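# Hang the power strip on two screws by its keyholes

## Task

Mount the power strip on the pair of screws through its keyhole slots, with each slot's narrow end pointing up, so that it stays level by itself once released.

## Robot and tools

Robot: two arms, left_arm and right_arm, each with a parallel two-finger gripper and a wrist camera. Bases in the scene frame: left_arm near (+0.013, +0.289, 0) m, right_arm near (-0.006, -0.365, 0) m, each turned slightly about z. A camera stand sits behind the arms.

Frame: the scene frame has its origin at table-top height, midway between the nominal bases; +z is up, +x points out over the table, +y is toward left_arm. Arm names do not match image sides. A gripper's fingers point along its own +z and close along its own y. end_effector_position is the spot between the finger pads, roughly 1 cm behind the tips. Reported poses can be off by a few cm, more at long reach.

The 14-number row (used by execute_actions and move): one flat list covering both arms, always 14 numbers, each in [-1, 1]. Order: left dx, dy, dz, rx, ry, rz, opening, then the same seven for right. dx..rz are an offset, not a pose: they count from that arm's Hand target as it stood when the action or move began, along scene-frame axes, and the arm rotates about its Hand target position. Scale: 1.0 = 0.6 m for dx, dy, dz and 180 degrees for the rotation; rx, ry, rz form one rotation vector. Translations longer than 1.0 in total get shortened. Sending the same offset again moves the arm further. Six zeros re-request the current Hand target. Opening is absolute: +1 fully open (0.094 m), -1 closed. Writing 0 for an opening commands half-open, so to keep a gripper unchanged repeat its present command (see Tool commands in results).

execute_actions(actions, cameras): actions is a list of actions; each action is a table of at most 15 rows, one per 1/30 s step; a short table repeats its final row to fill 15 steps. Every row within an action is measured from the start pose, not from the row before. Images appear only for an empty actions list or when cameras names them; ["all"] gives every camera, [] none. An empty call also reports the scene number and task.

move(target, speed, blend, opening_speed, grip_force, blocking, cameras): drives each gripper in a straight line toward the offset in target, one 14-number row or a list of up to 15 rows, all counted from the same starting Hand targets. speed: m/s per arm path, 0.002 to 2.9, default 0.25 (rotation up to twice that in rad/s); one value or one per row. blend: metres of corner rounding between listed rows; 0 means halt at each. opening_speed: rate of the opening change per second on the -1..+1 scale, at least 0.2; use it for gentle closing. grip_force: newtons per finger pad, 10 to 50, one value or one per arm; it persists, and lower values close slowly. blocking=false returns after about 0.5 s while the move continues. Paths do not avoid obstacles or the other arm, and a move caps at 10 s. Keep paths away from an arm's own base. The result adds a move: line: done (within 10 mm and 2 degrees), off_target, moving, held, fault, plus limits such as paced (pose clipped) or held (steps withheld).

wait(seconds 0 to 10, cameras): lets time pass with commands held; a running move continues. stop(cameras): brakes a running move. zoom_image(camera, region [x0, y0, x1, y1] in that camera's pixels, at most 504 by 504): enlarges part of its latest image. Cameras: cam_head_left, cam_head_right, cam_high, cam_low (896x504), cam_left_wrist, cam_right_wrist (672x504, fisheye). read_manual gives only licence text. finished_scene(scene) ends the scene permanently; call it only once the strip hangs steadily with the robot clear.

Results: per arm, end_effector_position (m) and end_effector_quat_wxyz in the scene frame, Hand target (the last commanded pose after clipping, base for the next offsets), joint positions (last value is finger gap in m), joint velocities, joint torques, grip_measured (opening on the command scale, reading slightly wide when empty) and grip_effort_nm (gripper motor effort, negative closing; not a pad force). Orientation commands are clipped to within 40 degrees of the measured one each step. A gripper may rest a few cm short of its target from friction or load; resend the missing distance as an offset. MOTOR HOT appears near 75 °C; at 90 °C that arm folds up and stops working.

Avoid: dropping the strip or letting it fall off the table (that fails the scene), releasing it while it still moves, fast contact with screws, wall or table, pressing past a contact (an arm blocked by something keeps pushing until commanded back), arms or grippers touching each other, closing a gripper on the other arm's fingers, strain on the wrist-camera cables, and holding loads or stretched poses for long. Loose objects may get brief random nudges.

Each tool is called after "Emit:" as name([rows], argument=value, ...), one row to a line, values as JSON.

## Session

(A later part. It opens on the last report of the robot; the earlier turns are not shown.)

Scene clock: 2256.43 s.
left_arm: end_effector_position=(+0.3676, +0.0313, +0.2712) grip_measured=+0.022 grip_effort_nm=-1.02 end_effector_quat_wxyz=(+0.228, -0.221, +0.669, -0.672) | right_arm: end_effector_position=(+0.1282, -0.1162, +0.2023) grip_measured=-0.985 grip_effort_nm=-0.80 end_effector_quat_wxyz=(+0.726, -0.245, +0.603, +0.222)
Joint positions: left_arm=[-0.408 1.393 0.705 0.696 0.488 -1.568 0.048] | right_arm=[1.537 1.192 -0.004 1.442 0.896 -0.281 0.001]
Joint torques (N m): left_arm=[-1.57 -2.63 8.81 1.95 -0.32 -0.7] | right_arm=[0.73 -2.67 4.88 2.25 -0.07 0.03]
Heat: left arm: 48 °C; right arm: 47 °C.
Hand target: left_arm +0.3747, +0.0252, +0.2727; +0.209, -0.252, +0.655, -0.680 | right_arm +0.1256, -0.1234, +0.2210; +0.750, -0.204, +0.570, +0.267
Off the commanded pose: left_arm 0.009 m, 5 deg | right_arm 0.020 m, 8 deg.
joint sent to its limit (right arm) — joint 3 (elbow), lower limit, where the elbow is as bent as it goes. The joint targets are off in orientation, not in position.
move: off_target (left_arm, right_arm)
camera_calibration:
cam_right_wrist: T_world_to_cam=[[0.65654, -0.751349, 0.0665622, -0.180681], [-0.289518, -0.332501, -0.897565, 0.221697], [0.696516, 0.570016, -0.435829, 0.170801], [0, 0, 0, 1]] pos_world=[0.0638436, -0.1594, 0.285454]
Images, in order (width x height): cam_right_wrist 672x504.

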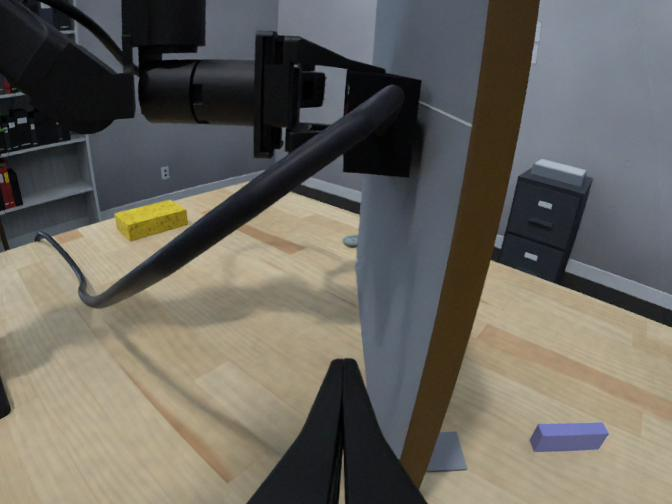

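Emit:
move([
  [-0.0063,0.0077,0.003,-0.0105,0.0129,0,-0.3,0,0,0,0,0,0,-1],
  [0.002,-0.0024,0.004,-0.0105,0.0129,0,-0.3,0,0,0,0,0,0,-1],
], speed=0.03, cameras=["cam_right_wrist"])

Emit:
zoom_image(camera="cam_right_wrist", region=[310, 60, 430, 180])

Scene clock: 2262.57 s.
left_arm: end_effector_position=(+0.3685, +0.0291, +0.2655) grip_measured=+0.022 grip_effort_nm=-1.02 end_effector_quat_wxyz=(+0.195, -0.259, +0.661, -0.676) | right_arm: end_effector_position=(+0.1282, -0.1162, +0.2023) grip_measured=-0.985 grip_effort_nm=-0.80 end_effector_quat_wxyz=(+0.726, -0.245, +0.603, +0.222)
Joint positions: left_arm=[-0.418 1.4 0.705 0.685 0.471 -1.659 0.048] | right_arm=[1.537 1.192 -0.004 1.442 0.896 -0.281 0.001]
Joint torques (N m): left_arm=[-0.9 -2.97 9.81 2 -0.22 -0.37] | right_arm=[0.72 -2.67 4.86 2.24 -0.07 0.03]
Heat: left arm: 48 °C; right arm: 47 °C.
Hand target: left_arm +0.3758, +0.0236, +0.2750; +0.191, -0.269, +0.648, -0.686 | right_arm +0.1256, -0.1234, +0.2210; +0.750, -0.204, +0.570, +0.267
Off the commanded pose: left_arm 0.013 m, 2 deg | right_arm 0.020 m, 8 deg.
joint sent to its limit (right arm) — joint 3 (elbow), lower limit, where the elbow is as bent as it goes. The joint targets are off in orientation, not in position.
move: off_target (left_arm, right_arm)
camera_calibration:
cam_right_wrist: T_world_to_cam=[[0.65654, -0.751349, 0.0665622, -0.180681], [-0.289518, -0.332501, -0.897565, 0.221697], [0.696516, 0.570016, -0.435829, 0.170801], [0, 0, 0, 1]] pos_world=[0.0638436, -0.1594, 0.285454]
Images, in order (width x height): cam_right_wrist 672x504.

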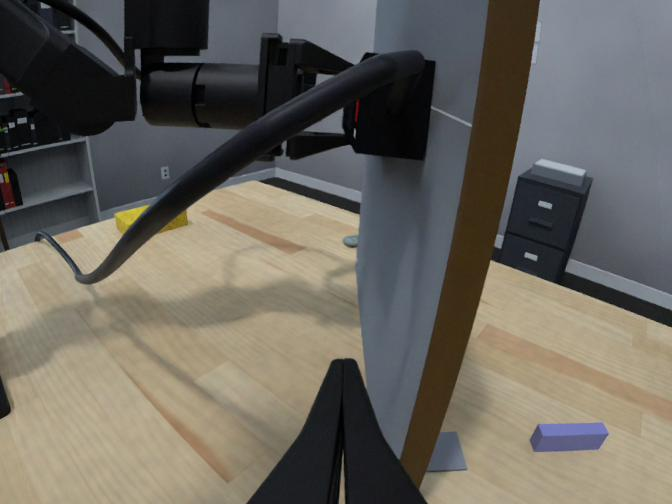

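Scaled by 4.200 from the camera's 672x504 image, which has a finer 960x720 frame.

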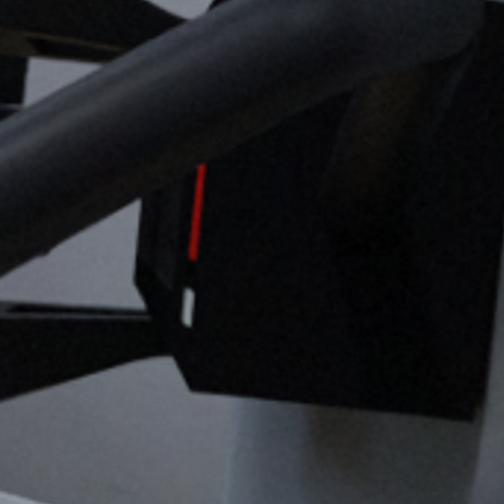

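Emit:
execute_actions(actions=[], cameras=["cam_head_left"])

Emit:
zoom_image(camera="cam_head_left", region=[495, 190, 555, 250])

Emit:
zoom_image(camera="cam_head_left", region=[415, 125, 475, 185])

Scene clock: 2271.93 s.
left_arm: end_effector_position=(+0.3685, +0.0291, +0.2655) grip_measured=+0.022 grip_effort_nm=-1.02 end_effector_quat_wxyz=(+0.195, -0.259, +0.661, -0.676) | right_arm: end_effector_position=(+0.1282, -0.1162, +0.2023) grip_measured=-0.985 grip_effort_nm=-0.80 end_effector_quat_wxyz=(+0.726, -0.245, +0.603, +0.222)
Joint positions: left_arm=[-0.418 1.4 0.705 0.685 0.471 -1.659 0.048] | right_arm=[1.537 1.192 -0.004 1.442 0.896 -0.281 0.001]
Joint velocities: within noise
Joint torques (N m): left_arm=[-0.83 -2.97 10 2.01 -0.2 -0.39] | right_arm=[0.73 -2.66 4.86 2.24 -0.07 0.04]
Heat: left arm: 48 °C; right arm: 47 °C.
Hand target: left_arm +0.3758, +0.0236, +0.2750; +0.191, -0.269, +0.648, -0.686 | right_arm +0.1256, -0.1234, +0.2210; +0.750, -0.204, +0.570, +0.267
Tool commands: left_gripper/opening=-0.3 right_gripper/opening=-1.0
Off the commanded pose: left_arm 0.013 m, 2 deg | right_arm 0.020 m, 8 deg.
Images, in order (width x height): cam_head_left 896x504.

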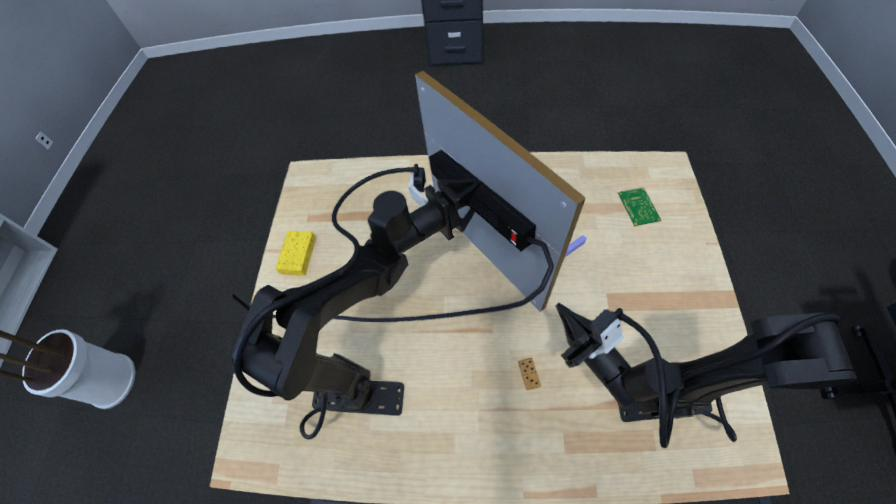

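Scaled by 8.400 from the camera's 896x504 image, which has a finer 1280x720 frame.

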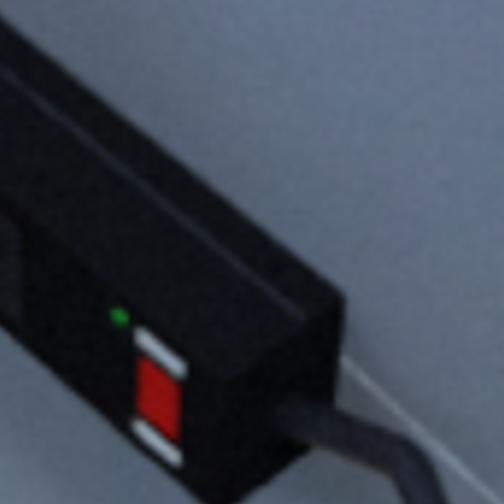

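Scaled by 8.400 from the camera's 896x504 image, which has a finer 1280x720 frame.

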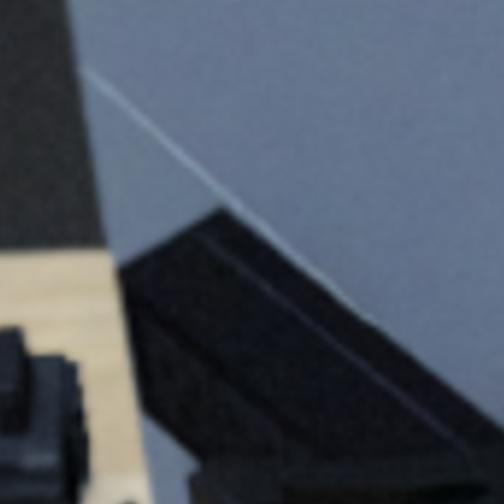

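Emit:
move([
  [-0.004,0.0049,-0.012,0.014,-0.0171,0,-0.3,0,0,0,0,0,0,-1],
  [-0.004,0.0049,-0.025,0.026,-0.0318,0,-0.3,0,0,0,0,0,0,-1],
], speed=0.03, blend=0.001, cameras=["cam_right_wrist","cam_head_left"])

Emit:
zoom_image(camera="cam_right_wrist", region=[310, 60, 430, 180])

Emit:
zoom_image(camera="cam_head_left", region=[495, 190, 555, 250])

Emit:
zoom_image(camera="cam_head_left", region=[415, 125, 475, 185])

Scene clock: 2289.40 s.
left_arm: end_effector_position=(+0.3691, +0.0289, +0.2620) grip_measured=+0.022 grip_effort_nm=-1.02 end_effector_quat_wxyz=(+0.221, -0.233, +0.667, -0.672) | right_arm: end_effector_position=(+0.1282, -0.1162, +0.2023) grip_measured=-0.985 grip_effort_nm=-0.80 end_effector_quat_wxyz=(+0.726, -0.245, +0.603, +0.222)
Joint positions: left_arm=[-0.418 1.416 0.689 0.73 0.47 -1.591 0.048] | right_arm=[1.537 1.192 -0.004 1.442 0.896 -0.281 0.001]
Joint torques (N m): left_arm=[-0.31 -2.93 6.94 2.19 -0.16 0.2] | right_arm=[0.73 -2.69 4.86 2.25 -0.06 0.04]
Heat: left arm: 49 °C; right arm: 48 °C.
Hand target: left_arm +0.3734, +0.0266, +0.2600; +0.234, -0.227, +0.665, -0.671 | right_arm +0.1256, -0.1234, +0.2210; +0.750, -0.204, +0.570, +0.267
Off the commanded pose: left_arm 0.005 m, 2 deg | right_arm 0.020 m, 8 deg.
joint sent to its limit (right arm) — joint 3 (elbow), lower limit, where the elbow is as bent as it goes. The joint targets are off in orientation, not in position.
move: off_target (right_arm)
camera_calibration:
cam_right_wrist: T_world_to_cam=[[0.65654, -0.751349, 0.0665622, -0.180681], [-0.289518, -0.332501, -0.897565, 0.221697], [0.696516, 0.570016, -0.435829, 0.170801], [0, 0, 0, 1]] pos_world=[0.0638436, -0.1594, 0.285454]
Images, in order (width x height): cam_head_left 896x504, cam_right_wrist 672x504.

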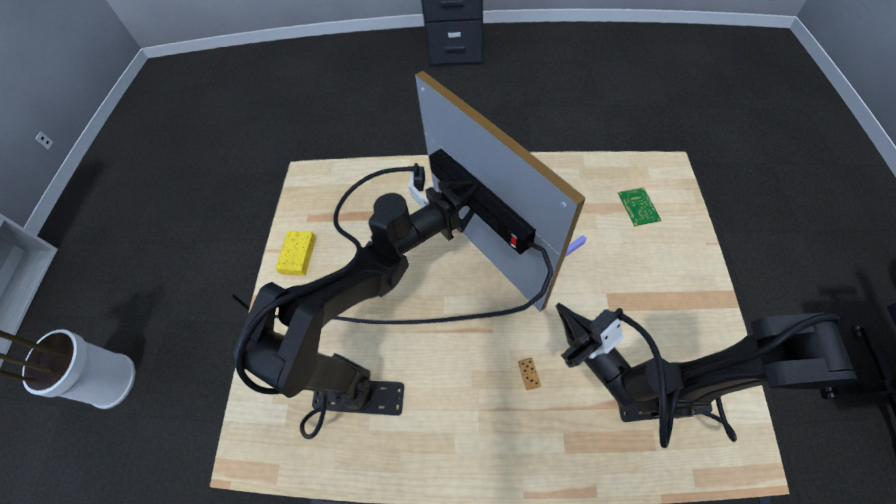

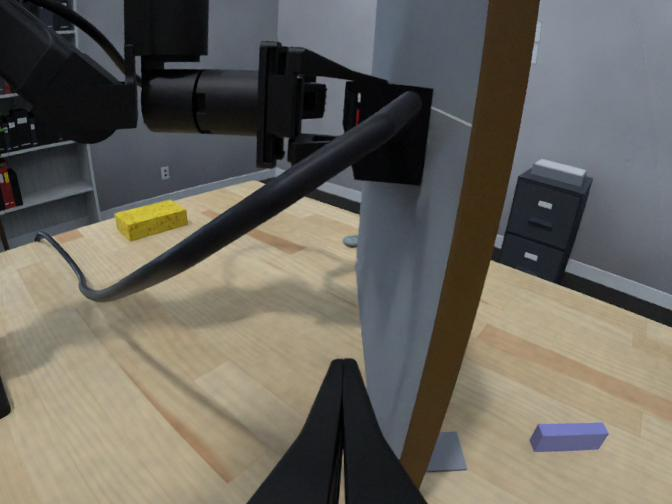

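Scaled by 4.200 from the camera's 672x504 image, which has a finer 960x720 frame.

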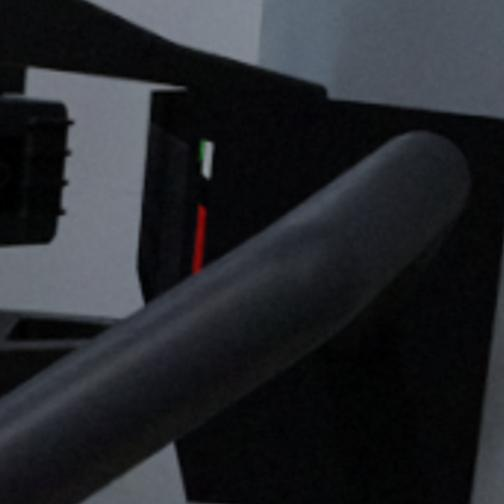

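Scaled by 8.400 from the camera's 896x504 image, which has a finer 1280x720 frame.

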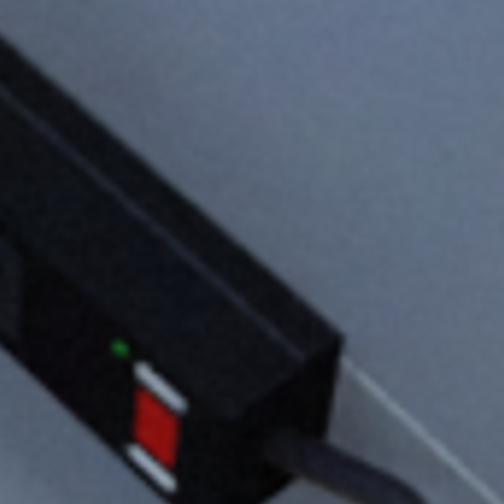

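Scaled by 8.400 from the camera's 896x504 image, which has a finer 1280x720 frame.

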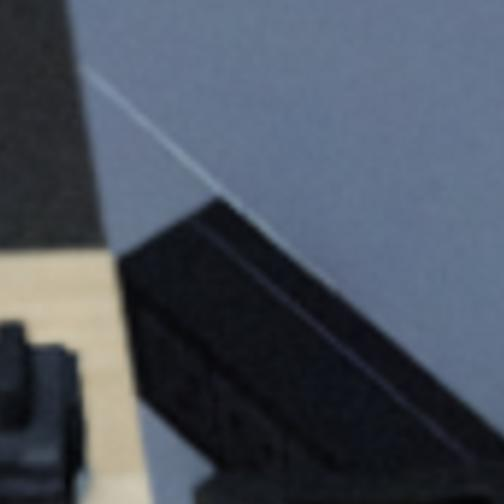

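Emit:
move([
  [0,0,-0.006,0.0077,-0.0095,0,-0.3,0,0,0,0,0,0,-1],
  [0,0,-0.012,0.0085,-0.0104,0,-0.3,0,0,0,0,0,0,-1],
], speed=0.03, blend=0.001, cameras=["cam_right_wrist","cam_head_left"])

Emit:
zoom_image(camera="cam_head_left", region=[495, 190, 555, 250])

Emit:
zoom_image(camera="cam_head_left", region=[415, 125, 475, 185])

Scene clock: 2300.63 s.
left_arm: end_effector_position=(+0.3697, +0.0289, +0.2588) grip_measured=+0.022 grip_effort_nm=-1.02 end_effector_quat_wxyz=(+0.239, -0.216, +0.668, -0.671) | right_arm: end_effector_position=(+0.1282, -0.1162, +0.2023) grip_measured=-0.985 grip_effort_nm=-0.81 end_effector_quat_wxyz=(+0.726, -0.245, +0.603, +0.222)
Joint positions: left_arm=[-0.418 1.433 0.673 0.777 0.468 -1.549 0.048] | right_arm=[1.537 1.192 -0.004 1.442 0.896 -0.281 0.001]
Joint torques (N m): left_arm=[-0.53 -2.86 6.53 2.04 -0.16 0.21] | right_arm=[0.73 -2.66 4.88 2.25 -0.06 0.03]
Heat: left arm: 49 °C; right arm: 48 °C.
Hand target: left_arm +0.3734, +0.0266, +0.2527; +0.248, -0.213, +0.670, -0.666 | right_arm +0.1256, -0.1234, +0.2210; +0.750, -0.204, +0.570, +0.267
Off the commanded pose: left_arm 0.007 m, 1 deg | right_arm 0.020 m, 8 deg.
joint sent to its limit (right arm) — joint 3 (elbow), lower limit, where the elbow is as bent as it goes. The joint targets are off in orientation, not in position.
move: off_target (right_arm)
camera_calibration:
cam_right_wrist: T_world_to_cam=[[0.65654, -0.751349, 0.0665622, -0.180681], [-0.289518, -0.332501, -0.897565, 0.221697], [0.696516, 0.570016, -0.435829, 0.170801], [0, 0, 0, 1]] pos_world=[0.0638436, -0.1594, 0.285454]
Images, in order (width x height): cam_head_left 896x504, cam_right_wrist 672x504.

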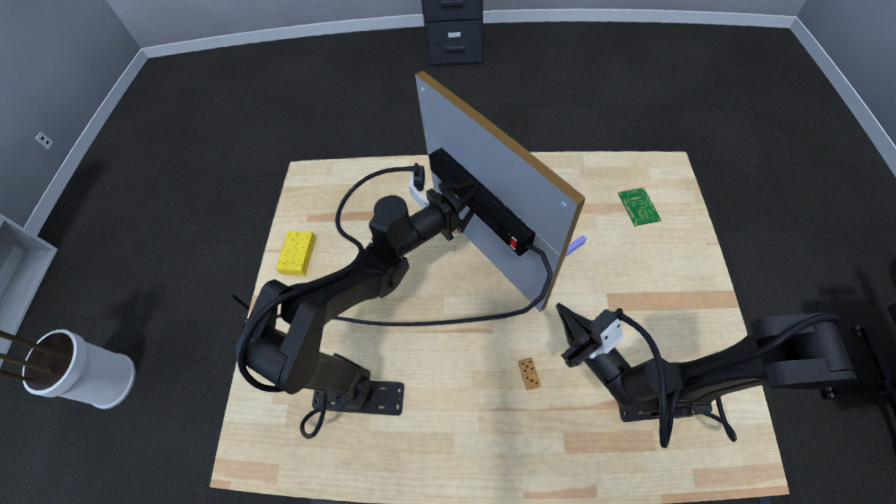

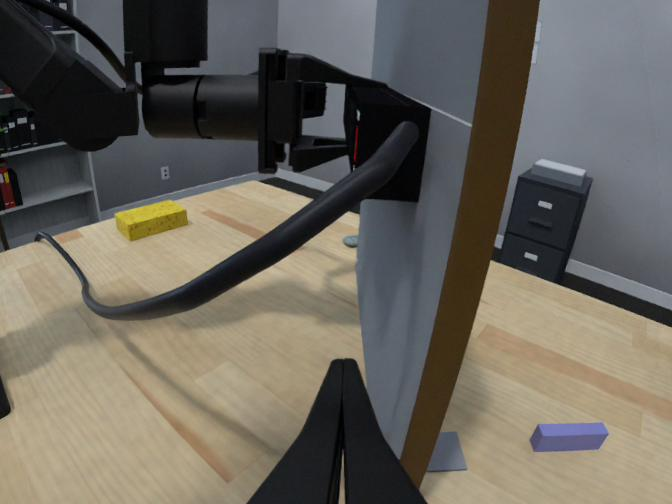

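Scaled by 8.400 from the camera's 896x504 image, which has a finer 1280x720 frame.

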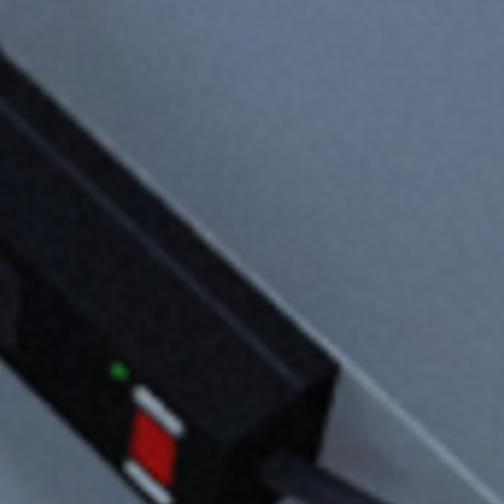

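Scaled by 8.400 from the camera's 896x504 image, which has a finer 1280x720 frame.

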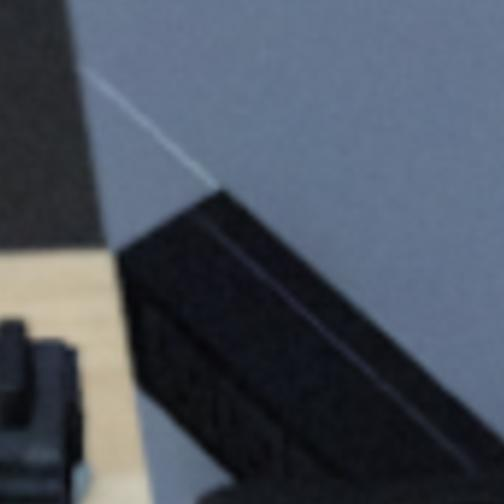

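Emit:
move([
  [0,0,-0.004,-0.0070,0.0086,0,-0.3,0,0,0,0,0,0,-1],
  [-0.0137,0.0168,-0.004,-0.0070,0.0086,0,-0.3,0,0,0,0,0,0,-1],
], speed=0.03, blend=0.001, cameras=["cam_right_wrist","cam_head_left"])

Emit:
zoom_image(camera="cam_head_left", region=[495, 190, 555, 250])

Emit:
zoom_image(camera="cam_head_left", region=[415, 125, 475, 185])

Emit:
zoom_image(camera="cam_right_wrist", region=[330, 60, 450, 220])

Scene clock: 2315.27 s.
left_arm: end_effector_position=(+0.3703, +0.0327, +0.2569) grip_measured=+0.022 grip_effort_nm=-1.02 end_effector_quat_wxyz=(+0.240, -0.223, +0.661, -0.675) | right_arm: end_effector_position=(+0.1282, -0.1162, +0.2023) grip_measured=-0.985 grip_effort_nm=-0.80 end_effector_quat_wxyz=(+0.726, -0.245, +0.603, +0.222)
Joint positions: left_arm=[-0.411 1.437 0.654 0.814 0.465 -1.567 0.048] | right_arm=[1.537 1.192 -0.004 1.442 0.896 -0.281 0.001]
Joint torques (N m): left_arm=[0.46 -6.09 4.25 1.74 0.09 0.08] | right_arm=[0.73 -2.66 4.86 2.24 -0.07 0.03]
Heat: left arm: 49 °C; right arm: 49 °C.
Hand target: left_arm +0.3652, +0.0367, +0.2503; +0.237, -0.224, +0.666, -0.670 | right_arm +0.1256, -0.1234, +0.2210; +0.750, -0.204, +0.570, +0.267
Off the commanded pose: left_arm 0.009 m, 1 deg | right_arm 0.020 m, 8 deg.
joint sent to its limit (right arm) — joint 3 (elbow), lower limit, where the elbow is as bent as it goes. The joint targets are off in orientation, not in position.
move: off_target (right_arm)
camera_calibration:
cam_right_wrist: T_world_to_cam=[[0.65654, -0.751349, 0.0665622, -0.180681], [-0.289518, -0.332501, -0.897565, 0.221697], [0.696516, 0.570016, -0.435829, 0.170801], [0, 0, 0, 1]] pos_world=[0.0638436, -0.1594, 0.285454]
Images, in order (width x height): cam_head_left 896x504, cam_right_wrist 672x504.

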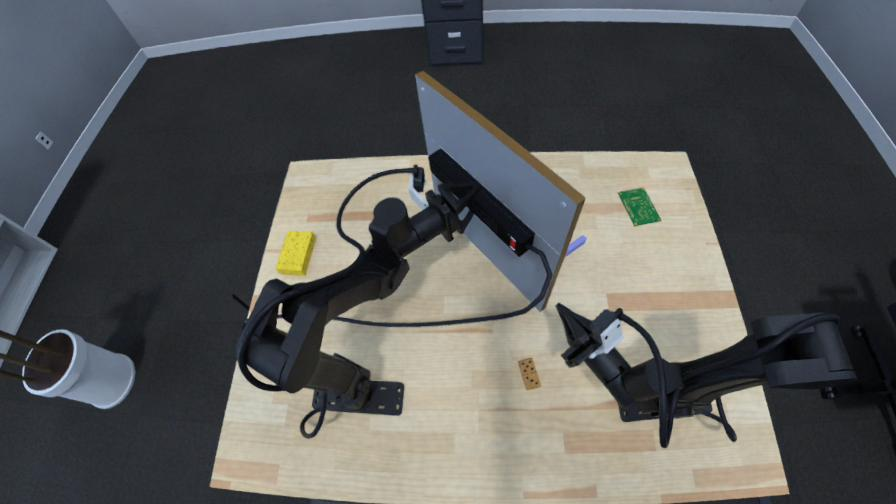

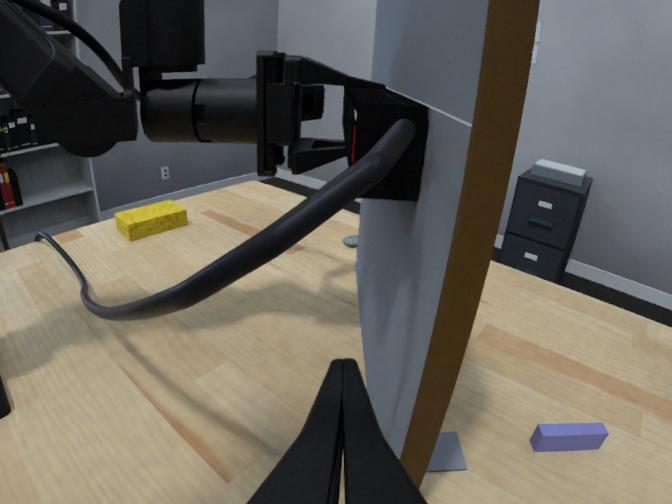

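Scaled by 8.400 from the camera's 896x504 image, which has a finer 1280x720 frame.

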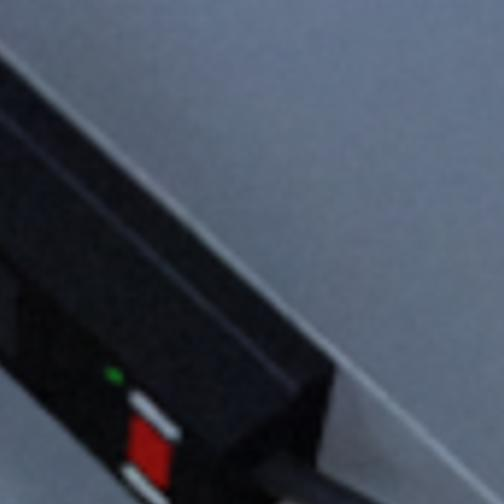

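Scaled by 8.400 from the camera's 896x504 image, which has a finer 1280x720 frame.

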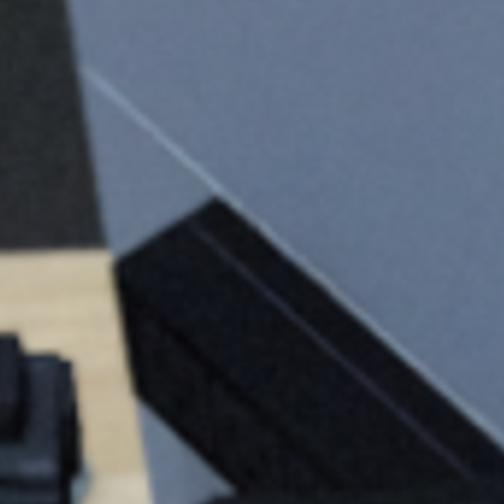

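Scaled by 3.150 from the camera's 672x504 image, which has a finer 960x720 frame.

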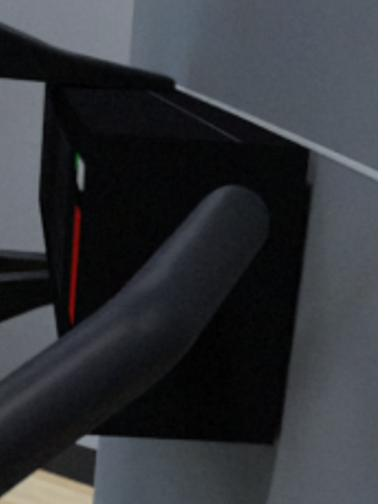

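Emit:
move(target=[-0.0084,0.0103,0.004,0,0,0,-0.3,0,0,0,0,0,0,-1], speed=0.02)

Scene clock: 2320.90 s.
left_arm: end_effector_position=(+0.3703, +0.0332, +0.2569) grip_measured=+0.022 grip_effort_nm=-1.02 end_effector_quat_wxyz=(+0.241, -0.223, +0.661, -0.675) | right_arm: end_effector_position=(+0.1282, -0.1162, +0.2023) grip_measured=-0.985 grip_effort_nm=-0.80 end_effector_quat_wxyz=(+0.726, -0.245, +0.603, +0.222)
Joint positions: left_arm=[-0.411 1.436 0.653 0.813 0.463 -1.568 0.048] | right_arm=[1.537 1.192 -0.004 1.442 0.896 -0.281 0.001]
Joint torques (N m): left_arm=[1.39 -8.25 2.97 1.59 0.21 0.07] | right_arm=[0.73 -2.65 4.88 2.24 -0.07 0.03]
Heat: left arm: 48 °C; right arm: 49 °C.
Hand target: left_arm +0.3601, +0.0428, +0.2527; +0.237, -0.225, +0.666, -0.670 | right_arm +0.1256, -0.1234, +0.2210; +0.750, -0.204, +0.570, +0.267
Off the commanded pose: left_arm 0.015 m, 1 deg | right_arm 0.020 m, 8 deg.
joint sent to its limit (right arm) — joint 3 (elbow), lower limit, where the elbow is as bent as it goes. The joint targets are off in orientation, not in position.
move: off_target (left_arm, right_arm)

Emit:
move(target=[0.0146,-0.0179,-0.012,0,0,0,-0.3,0,0,0,0,0,0,-1], speed=0.02)

Scene clock: 2325.30 s.
left_arm: end_effector_position=(+0.3708, +0.0329, +0.2575) grip_measured=+0.022 grip_effort_nm=-1.02 end_effector_quat_wxyz=(+0.242, -0.223, +0.659, -0.676) | right_arm: end_effector_position=(+0.1282, -0.1162, +0.2023) grip_measured=-0.985 grip_effort_nm=-0.80 end_effector_quat_wxyz=(+0.726, -0.245, +0.603, +0.222)
Joint positions: left_arm=[-0.412 1.439 0.653 0.822 0.46 -1.568 0.048] | right_arm=[1.537 1.192 -0.004 1.442 0.896 -0.281 0.001]
Joint torques (N m): left_arm=[-0.12 -3.88 4.79 1.96 0.03 0.1] | right_arm=[0.73 -2.67 4.88 2.25 -0.07 0.03]
Heat: left arm: 47 °C; right arm: 49 °C.
Hand target: left_arm +0.3689, +0.0321, +0.2457; +0.237, -0.224, +0.666, -0.671 | right_arm +0.1256, -0.1234, +0.2210; +0.750, -0.204, +0.570, +0.267
Off the commanded pose: left_arm 0.012 m, 1 deg | right_arm 0.020 m, 8 deg.
joint sent to its limit (right arm) — joint 3 (elbow), lower limit, where the elbow is as bent as it goes. The joint targets are off in orientation, not in position.
move: off_target (left_arm, right_arm)

Emit:
move(target=[0.002,0.0013,0.03,0,0,0,-0.3,0,0,0,0,0,0,-1], speed=0.03)

Emit:
move(target=[0,0,0,0,0,0,0.4,0,0,0,0,0,0,-1], speed=0.03, opening_speed=0.3, cameras=["cam_right_wrist","cam_head_left"])

Emit:
zoom_image(camera="cam_head_left", region=[415, 125, 535, 245])

Scene clock: 2332.77 s.
left_arm: end_effector_position=(+0.3704, +0.0329, +0.2569) grip_measured=+0.022 grip_effort_nm=-1.02 end_effector_quat_wxyz=(+0.238, -0.226, +0.663, -0.673) | right_arm: end_effector_position=(+0.1282, -0.1162, +0.2023) grip_measured=-0.985 grip_effort_nm=-0.80 end_effector_quat_wxyz=(+0.726, -0.245, +0.603, +0.222)
Joint positions: left_arm=[-0.412 1.432 0.658 0.795 0.461 -1.569 0.048] | right_arm=[1.537 1.192 -0.004 1.442 0.896 -0.281 0.001]
Joint torques (N m): left_arm=[0.32 -6.12 8.5 1.28 0.08 0.08] | right_arm=[0.75 -2.66 4.86 2.24 -0.06 0.03]
Heat: left arm: 47 °C; right arm: 49 °C.
Hand target: left_arm +0.3701, +0.0329, +0.2636; +0.237, -0.225, +0.666, -0.671 | right_arm +0.1256, -0.1234, +0.2210; +0.750, -0.204, +0.570, +0.267
Off the commanded pose: left_arm 0.007 m, 1 deg | right_arm 0.020 m, 8 deg.
joint sent to its limit (right arm) — joint 3 (elbow), lower limit, where the elbow is as bent as it goes. The joint targets are off in orientation, not in position.
move: off_target (right_arm)

Scene clock: 2335.30 s.
left_arm: end_effector_position=(+0.3699, +0.0324, +0.2494) grip_measured=+0.398 grip_effort_nm=0.11 end_effector_quat_wxyz=(+0.229, -0.233, +0.671, -0.665) | right_arm: end_effector_position=(+0.1282, -0.1162, +0.2023) grip_measured=-0.985 grip_effort_nm=-0.81 end_effector_quat_wxyz=(+0.726, -0.245, +0.603, +0.222)
Joint positions: left_arm=[-0.412 1.432 0.658 0.763 0.466 -1.569 0.066] | right_arm=[1.537 1.192 -0.004 1.442 0.896 -0.281 0.001]
Joint torques (N m): left_arm=[0.21 -6.17 8.51 1.62 0.01 0.11] | right_arm=[0.73 -2.66 4.88 2.24 -0.06 0.03]
Heat: left arm: 47 °C; right arm: 49 °C.
Hand target: left_arm +0.3701, +0.0329, +0.2634; +0.237, -0.225, +0.666, -0.670 | right_arm +0.1256, -0.1234, +0.2210; +0.750, -0.204, +0.570, +0.267
Off the commanded pose: left_arm 0.014 m, 2 deg | right_arm 0.020 m, 8 deg.
joint sent to its limit (right arm) — joint 3 (elbow), lower limit, where the elbow is as bent as it goes. The joint targets are off in orientation, not in position.
move: off_target (left_arm, right_arm)
camera_calibration:
cam_right_wrist: T_world_to_cam=[[0.65654, -0.751349, 0.0665622, -0.180681], [-0.289518, -0.332501, -0.897565, 0.221697], [0.696516, 0.570016, -0.435829, 0.170801], [0, 0, 0, 1]] pos_world=[0.0638436, -0.1594, 0.285454]
Images, in order (width x height): cam_head_left 896x504, cam_right_wrist 672x504.

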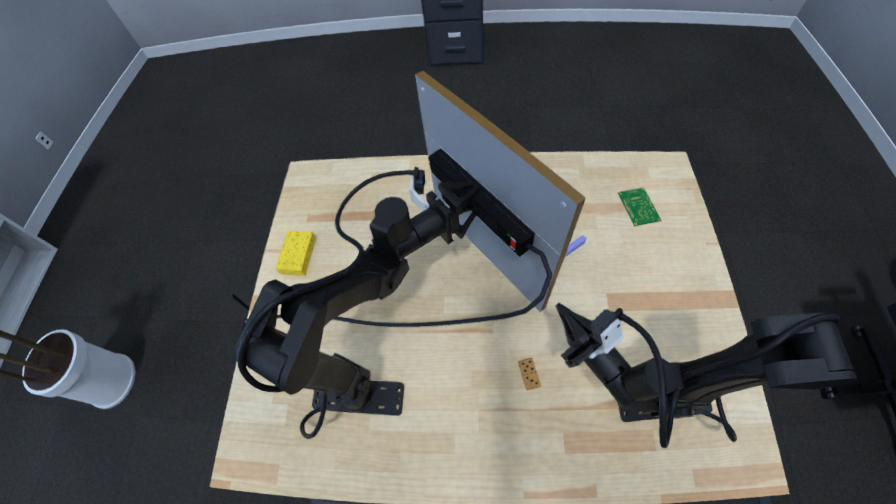

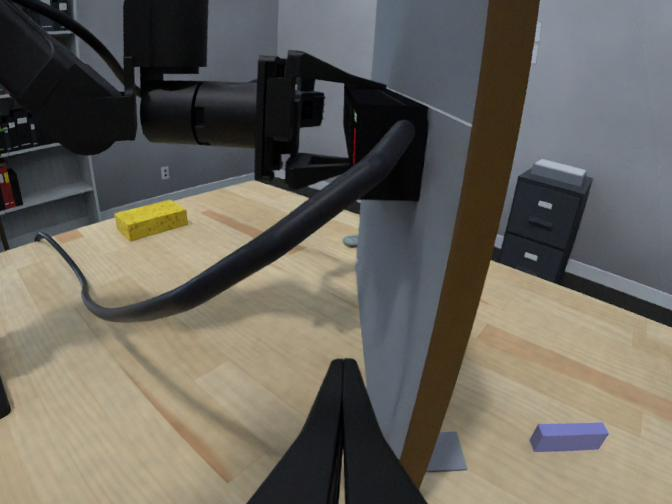

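Scaled by 4.200 from the camera's 896x504 image, which has a finer 1280x720 frame.

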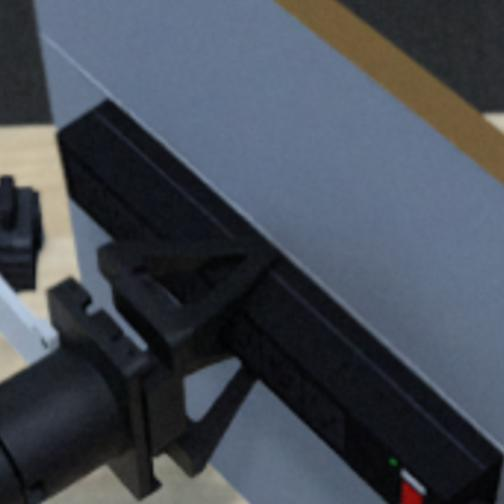

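Emit:
move([
  [0,0,0,0,0,0,1,0,0,0,0,0,0,-1],
  [-0.0633,0.0774,0.01,0,0,0,1,0,0,0,0,0,0,-1],
  [-0.1266,0.1548,0.01,0,0,0,1,0,0,0,0,0,0,-1],
], speed=0.08, cameras=["cam_right_wrist","cam_head_left"])

Emit:
zoom_image(camera="cam_head_left", region=[415, 125, 535, 245])

Emit:
zoom_image(camera="cam_head_left", region=[495, 190, 555, 250])

Emit:
zoom_image(camera="cam_head_left", region=[415, 125, 475, 185])

Scene clock: 2350.40 s.
left_arm: end_effector_position=(+0.2976, +0.1240, +0.2744) grip_measured=+0.998 grip_effort_nm=0.11 end_effector_quat_wxyz=(+0.238, -0.223, +0.664, -0.673) | right_arm: end_effector_position=(+0.1282, -0.1162, +0.2023) grip_measured=-0.985 grip_effort_nm=-0.81 end_effector_quat_wxyz=(+0.726, -0.245, +0.603, +0.222)
Joint positions: left_arm=[-0.108 0.916 0.442 0.5 0.77 -1.572 0.094] | right_arm=[1.537 1.192 -0.004 1.442 0.896 -0.281 0.001]
Joint torques (N m): left_arm=[0.53 -2.36 5.37 1.64 0.05 0.03] | right_arm=[0.72 -2.66 4.86 2.25 -0.07 0.04]
Heat: left arm: 45 °C; right arm: 50 °C.
Hand target: left_arm +0.2941, +0.1258, +0.2696; +0.237, -0.224, +0.666, -0.670 | right_arm +0.1256, -0.1234, +0.2210; +0.750, -0.204, +0.570, +0.267
Off the commanded pose: left_arm 0.006 m, 0 deg | right_arm 0.020 m, 8 deg.
joint sent to its limit (right arm) — joint 3 (elbow), lower limit, where the elbow is as bent as it goes. The joint targets are off in orientation, not in position.
move: off_target (right_arm)
camera_calibration:
cam_right_wrist: T_world_to_cam=[[0.65654, -0.751349, 0.0665622, -0.180681], [-0.289518, -0.332501, -0.897565, 0.221697], [0.696516, 0.570016, -0.435829, 0.170801], [0, 0, 0, 1]] pos_world=[0.0638436, -0.1594, 0.285454]
Images, in order (width x height): cam_head_left 896x504, cam_right_wrist 672x504.

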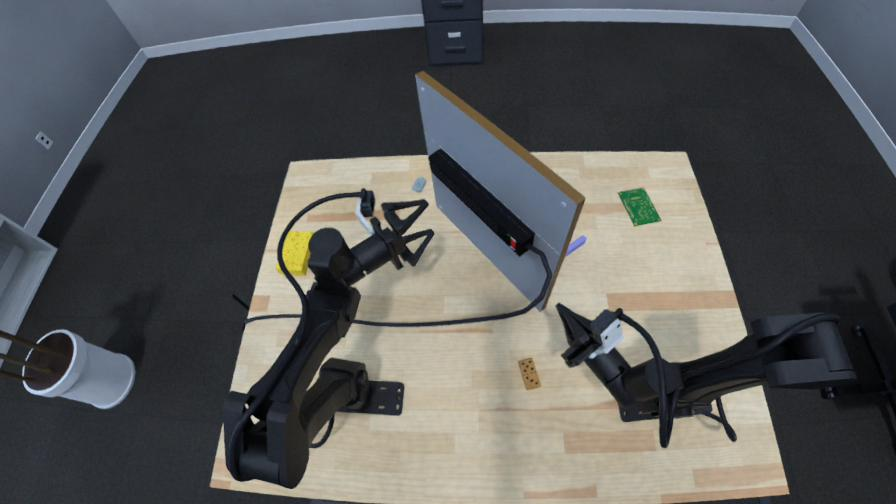

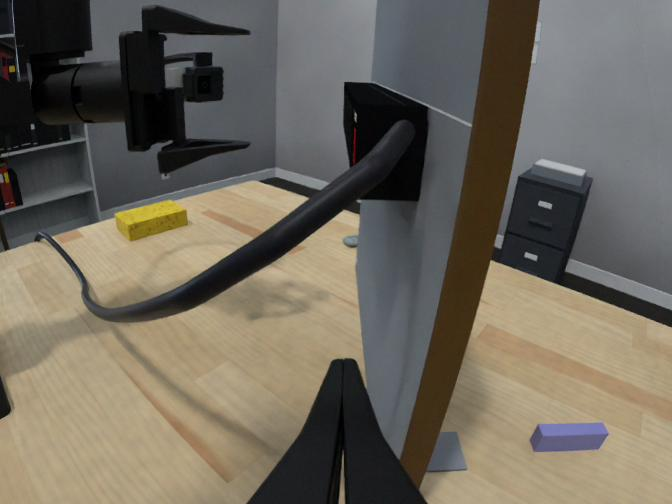

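Scaled by 4.200 from the camera's 896x504 image, which has a finer 1280x720 frame.

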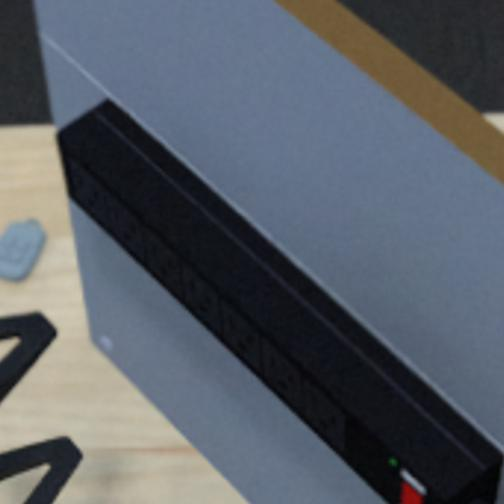

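Scaled by 8.400 from the camera's 896x504 image, which has a finer 1280x720 frame.

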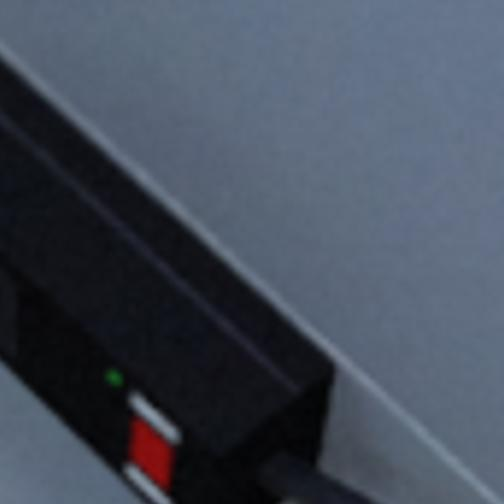

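Scaled by 8.400 from the camera's 896x504 image, which has a finer 1280x720 frame.

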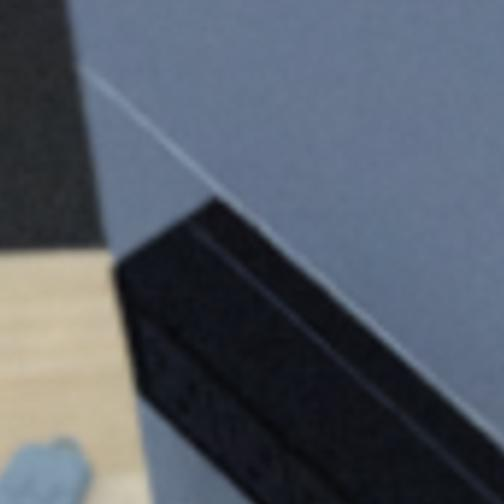

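Emit:
wait(seconds=3, cameras=["cam_head_left"])

Emit:
zoom_image(camera="cam_head_left", region=[415, 125, 535, 245])

Emit:
zoom_image(camera="cam_head_left", region=[495, 190, 555, 250])

Emit:
zoom_image(camera="cam_head_left", region=[415, 125, 475, 185])

Scene clock: 2360.03 s.
left_arm: end_effector_position=(+0.2975, +0.1240, +0.2743) grip_measured=+0.998 grip_effort_nm=0.11 end_effector_quat_wxyz=(+0.238, -0.223, +0.664, -0.673) | right_arm: end_effector_position=(+0.1282, -0.1162, +0.2023) grip_measured=-0.985 grip_effort_nm=-0.81 end_effector_quat_wxyz=(+0.726, -0.245, +0.603, +0.222)
Joint positions: left_arm=[-0.108 0.916 0.442 0.499 0.771 -1.572 0.094] | right_arm=[1.537 1.192 -0.004 1.442 0.896 -0.281 0.001]
Joint torques (N m): left_arm=[0.44 -2.4 5.48 1.65 0.06 0.08] | right_arm=[0.73 -2.66 4.88 2.24 -0.07 0.03]
Heat: left arm: 44 °C; right arm: 50 °C.
Hand target: left_arm +0.2941, +0.1258, +0.2696; +0.237, -0.224, +0.666, -0.670 | right_arm +0.1256, -0.1234, +0.2210; +0.750, -0.204, +0.570, +0.267
Tool commands: left_gripper/opening=+1.0 right_gripper/opening=-1.0
Off the commanded pose: left_arm 0.006 m, 0 deg | right_arm 0.020 m, 8 deg.
wait: 3.00 s; at rest from the start
Images, in order (width x height): cam_head_left 896x504.

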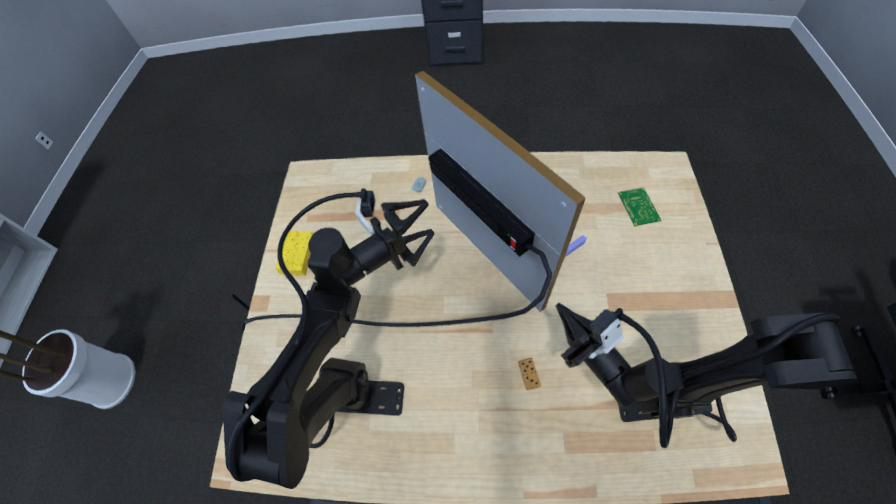

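Scaled by 4.200 from the camera's 896x504 image, which has a finer 1280x720 frame.

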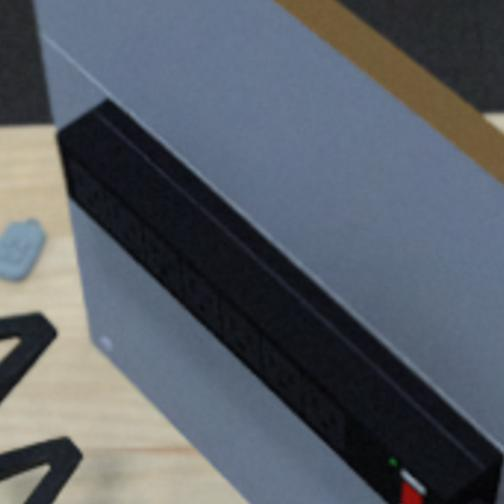

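Scaled by 8.400 from the camera's 896x504 image, which has a finer 1280x720 frame.

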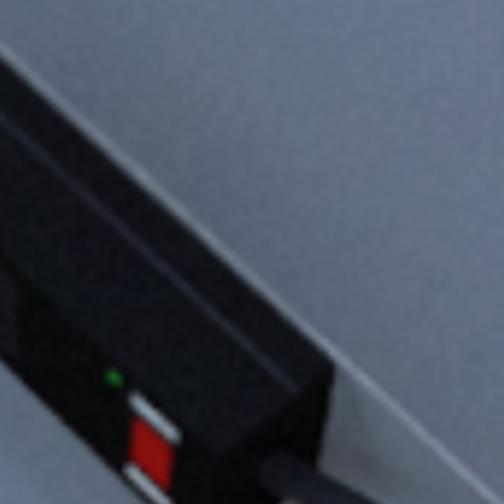

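Scaled by 8.400 from the camera's 896x504 image, which has a finer 1280x720 frame.

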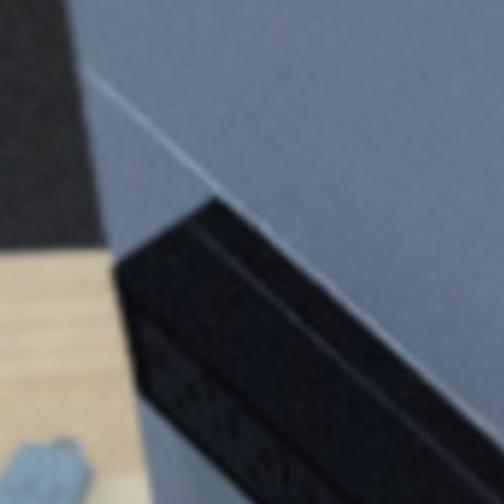

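Emit:
finished_scene(scene=2)

The scene is finished: the task was done.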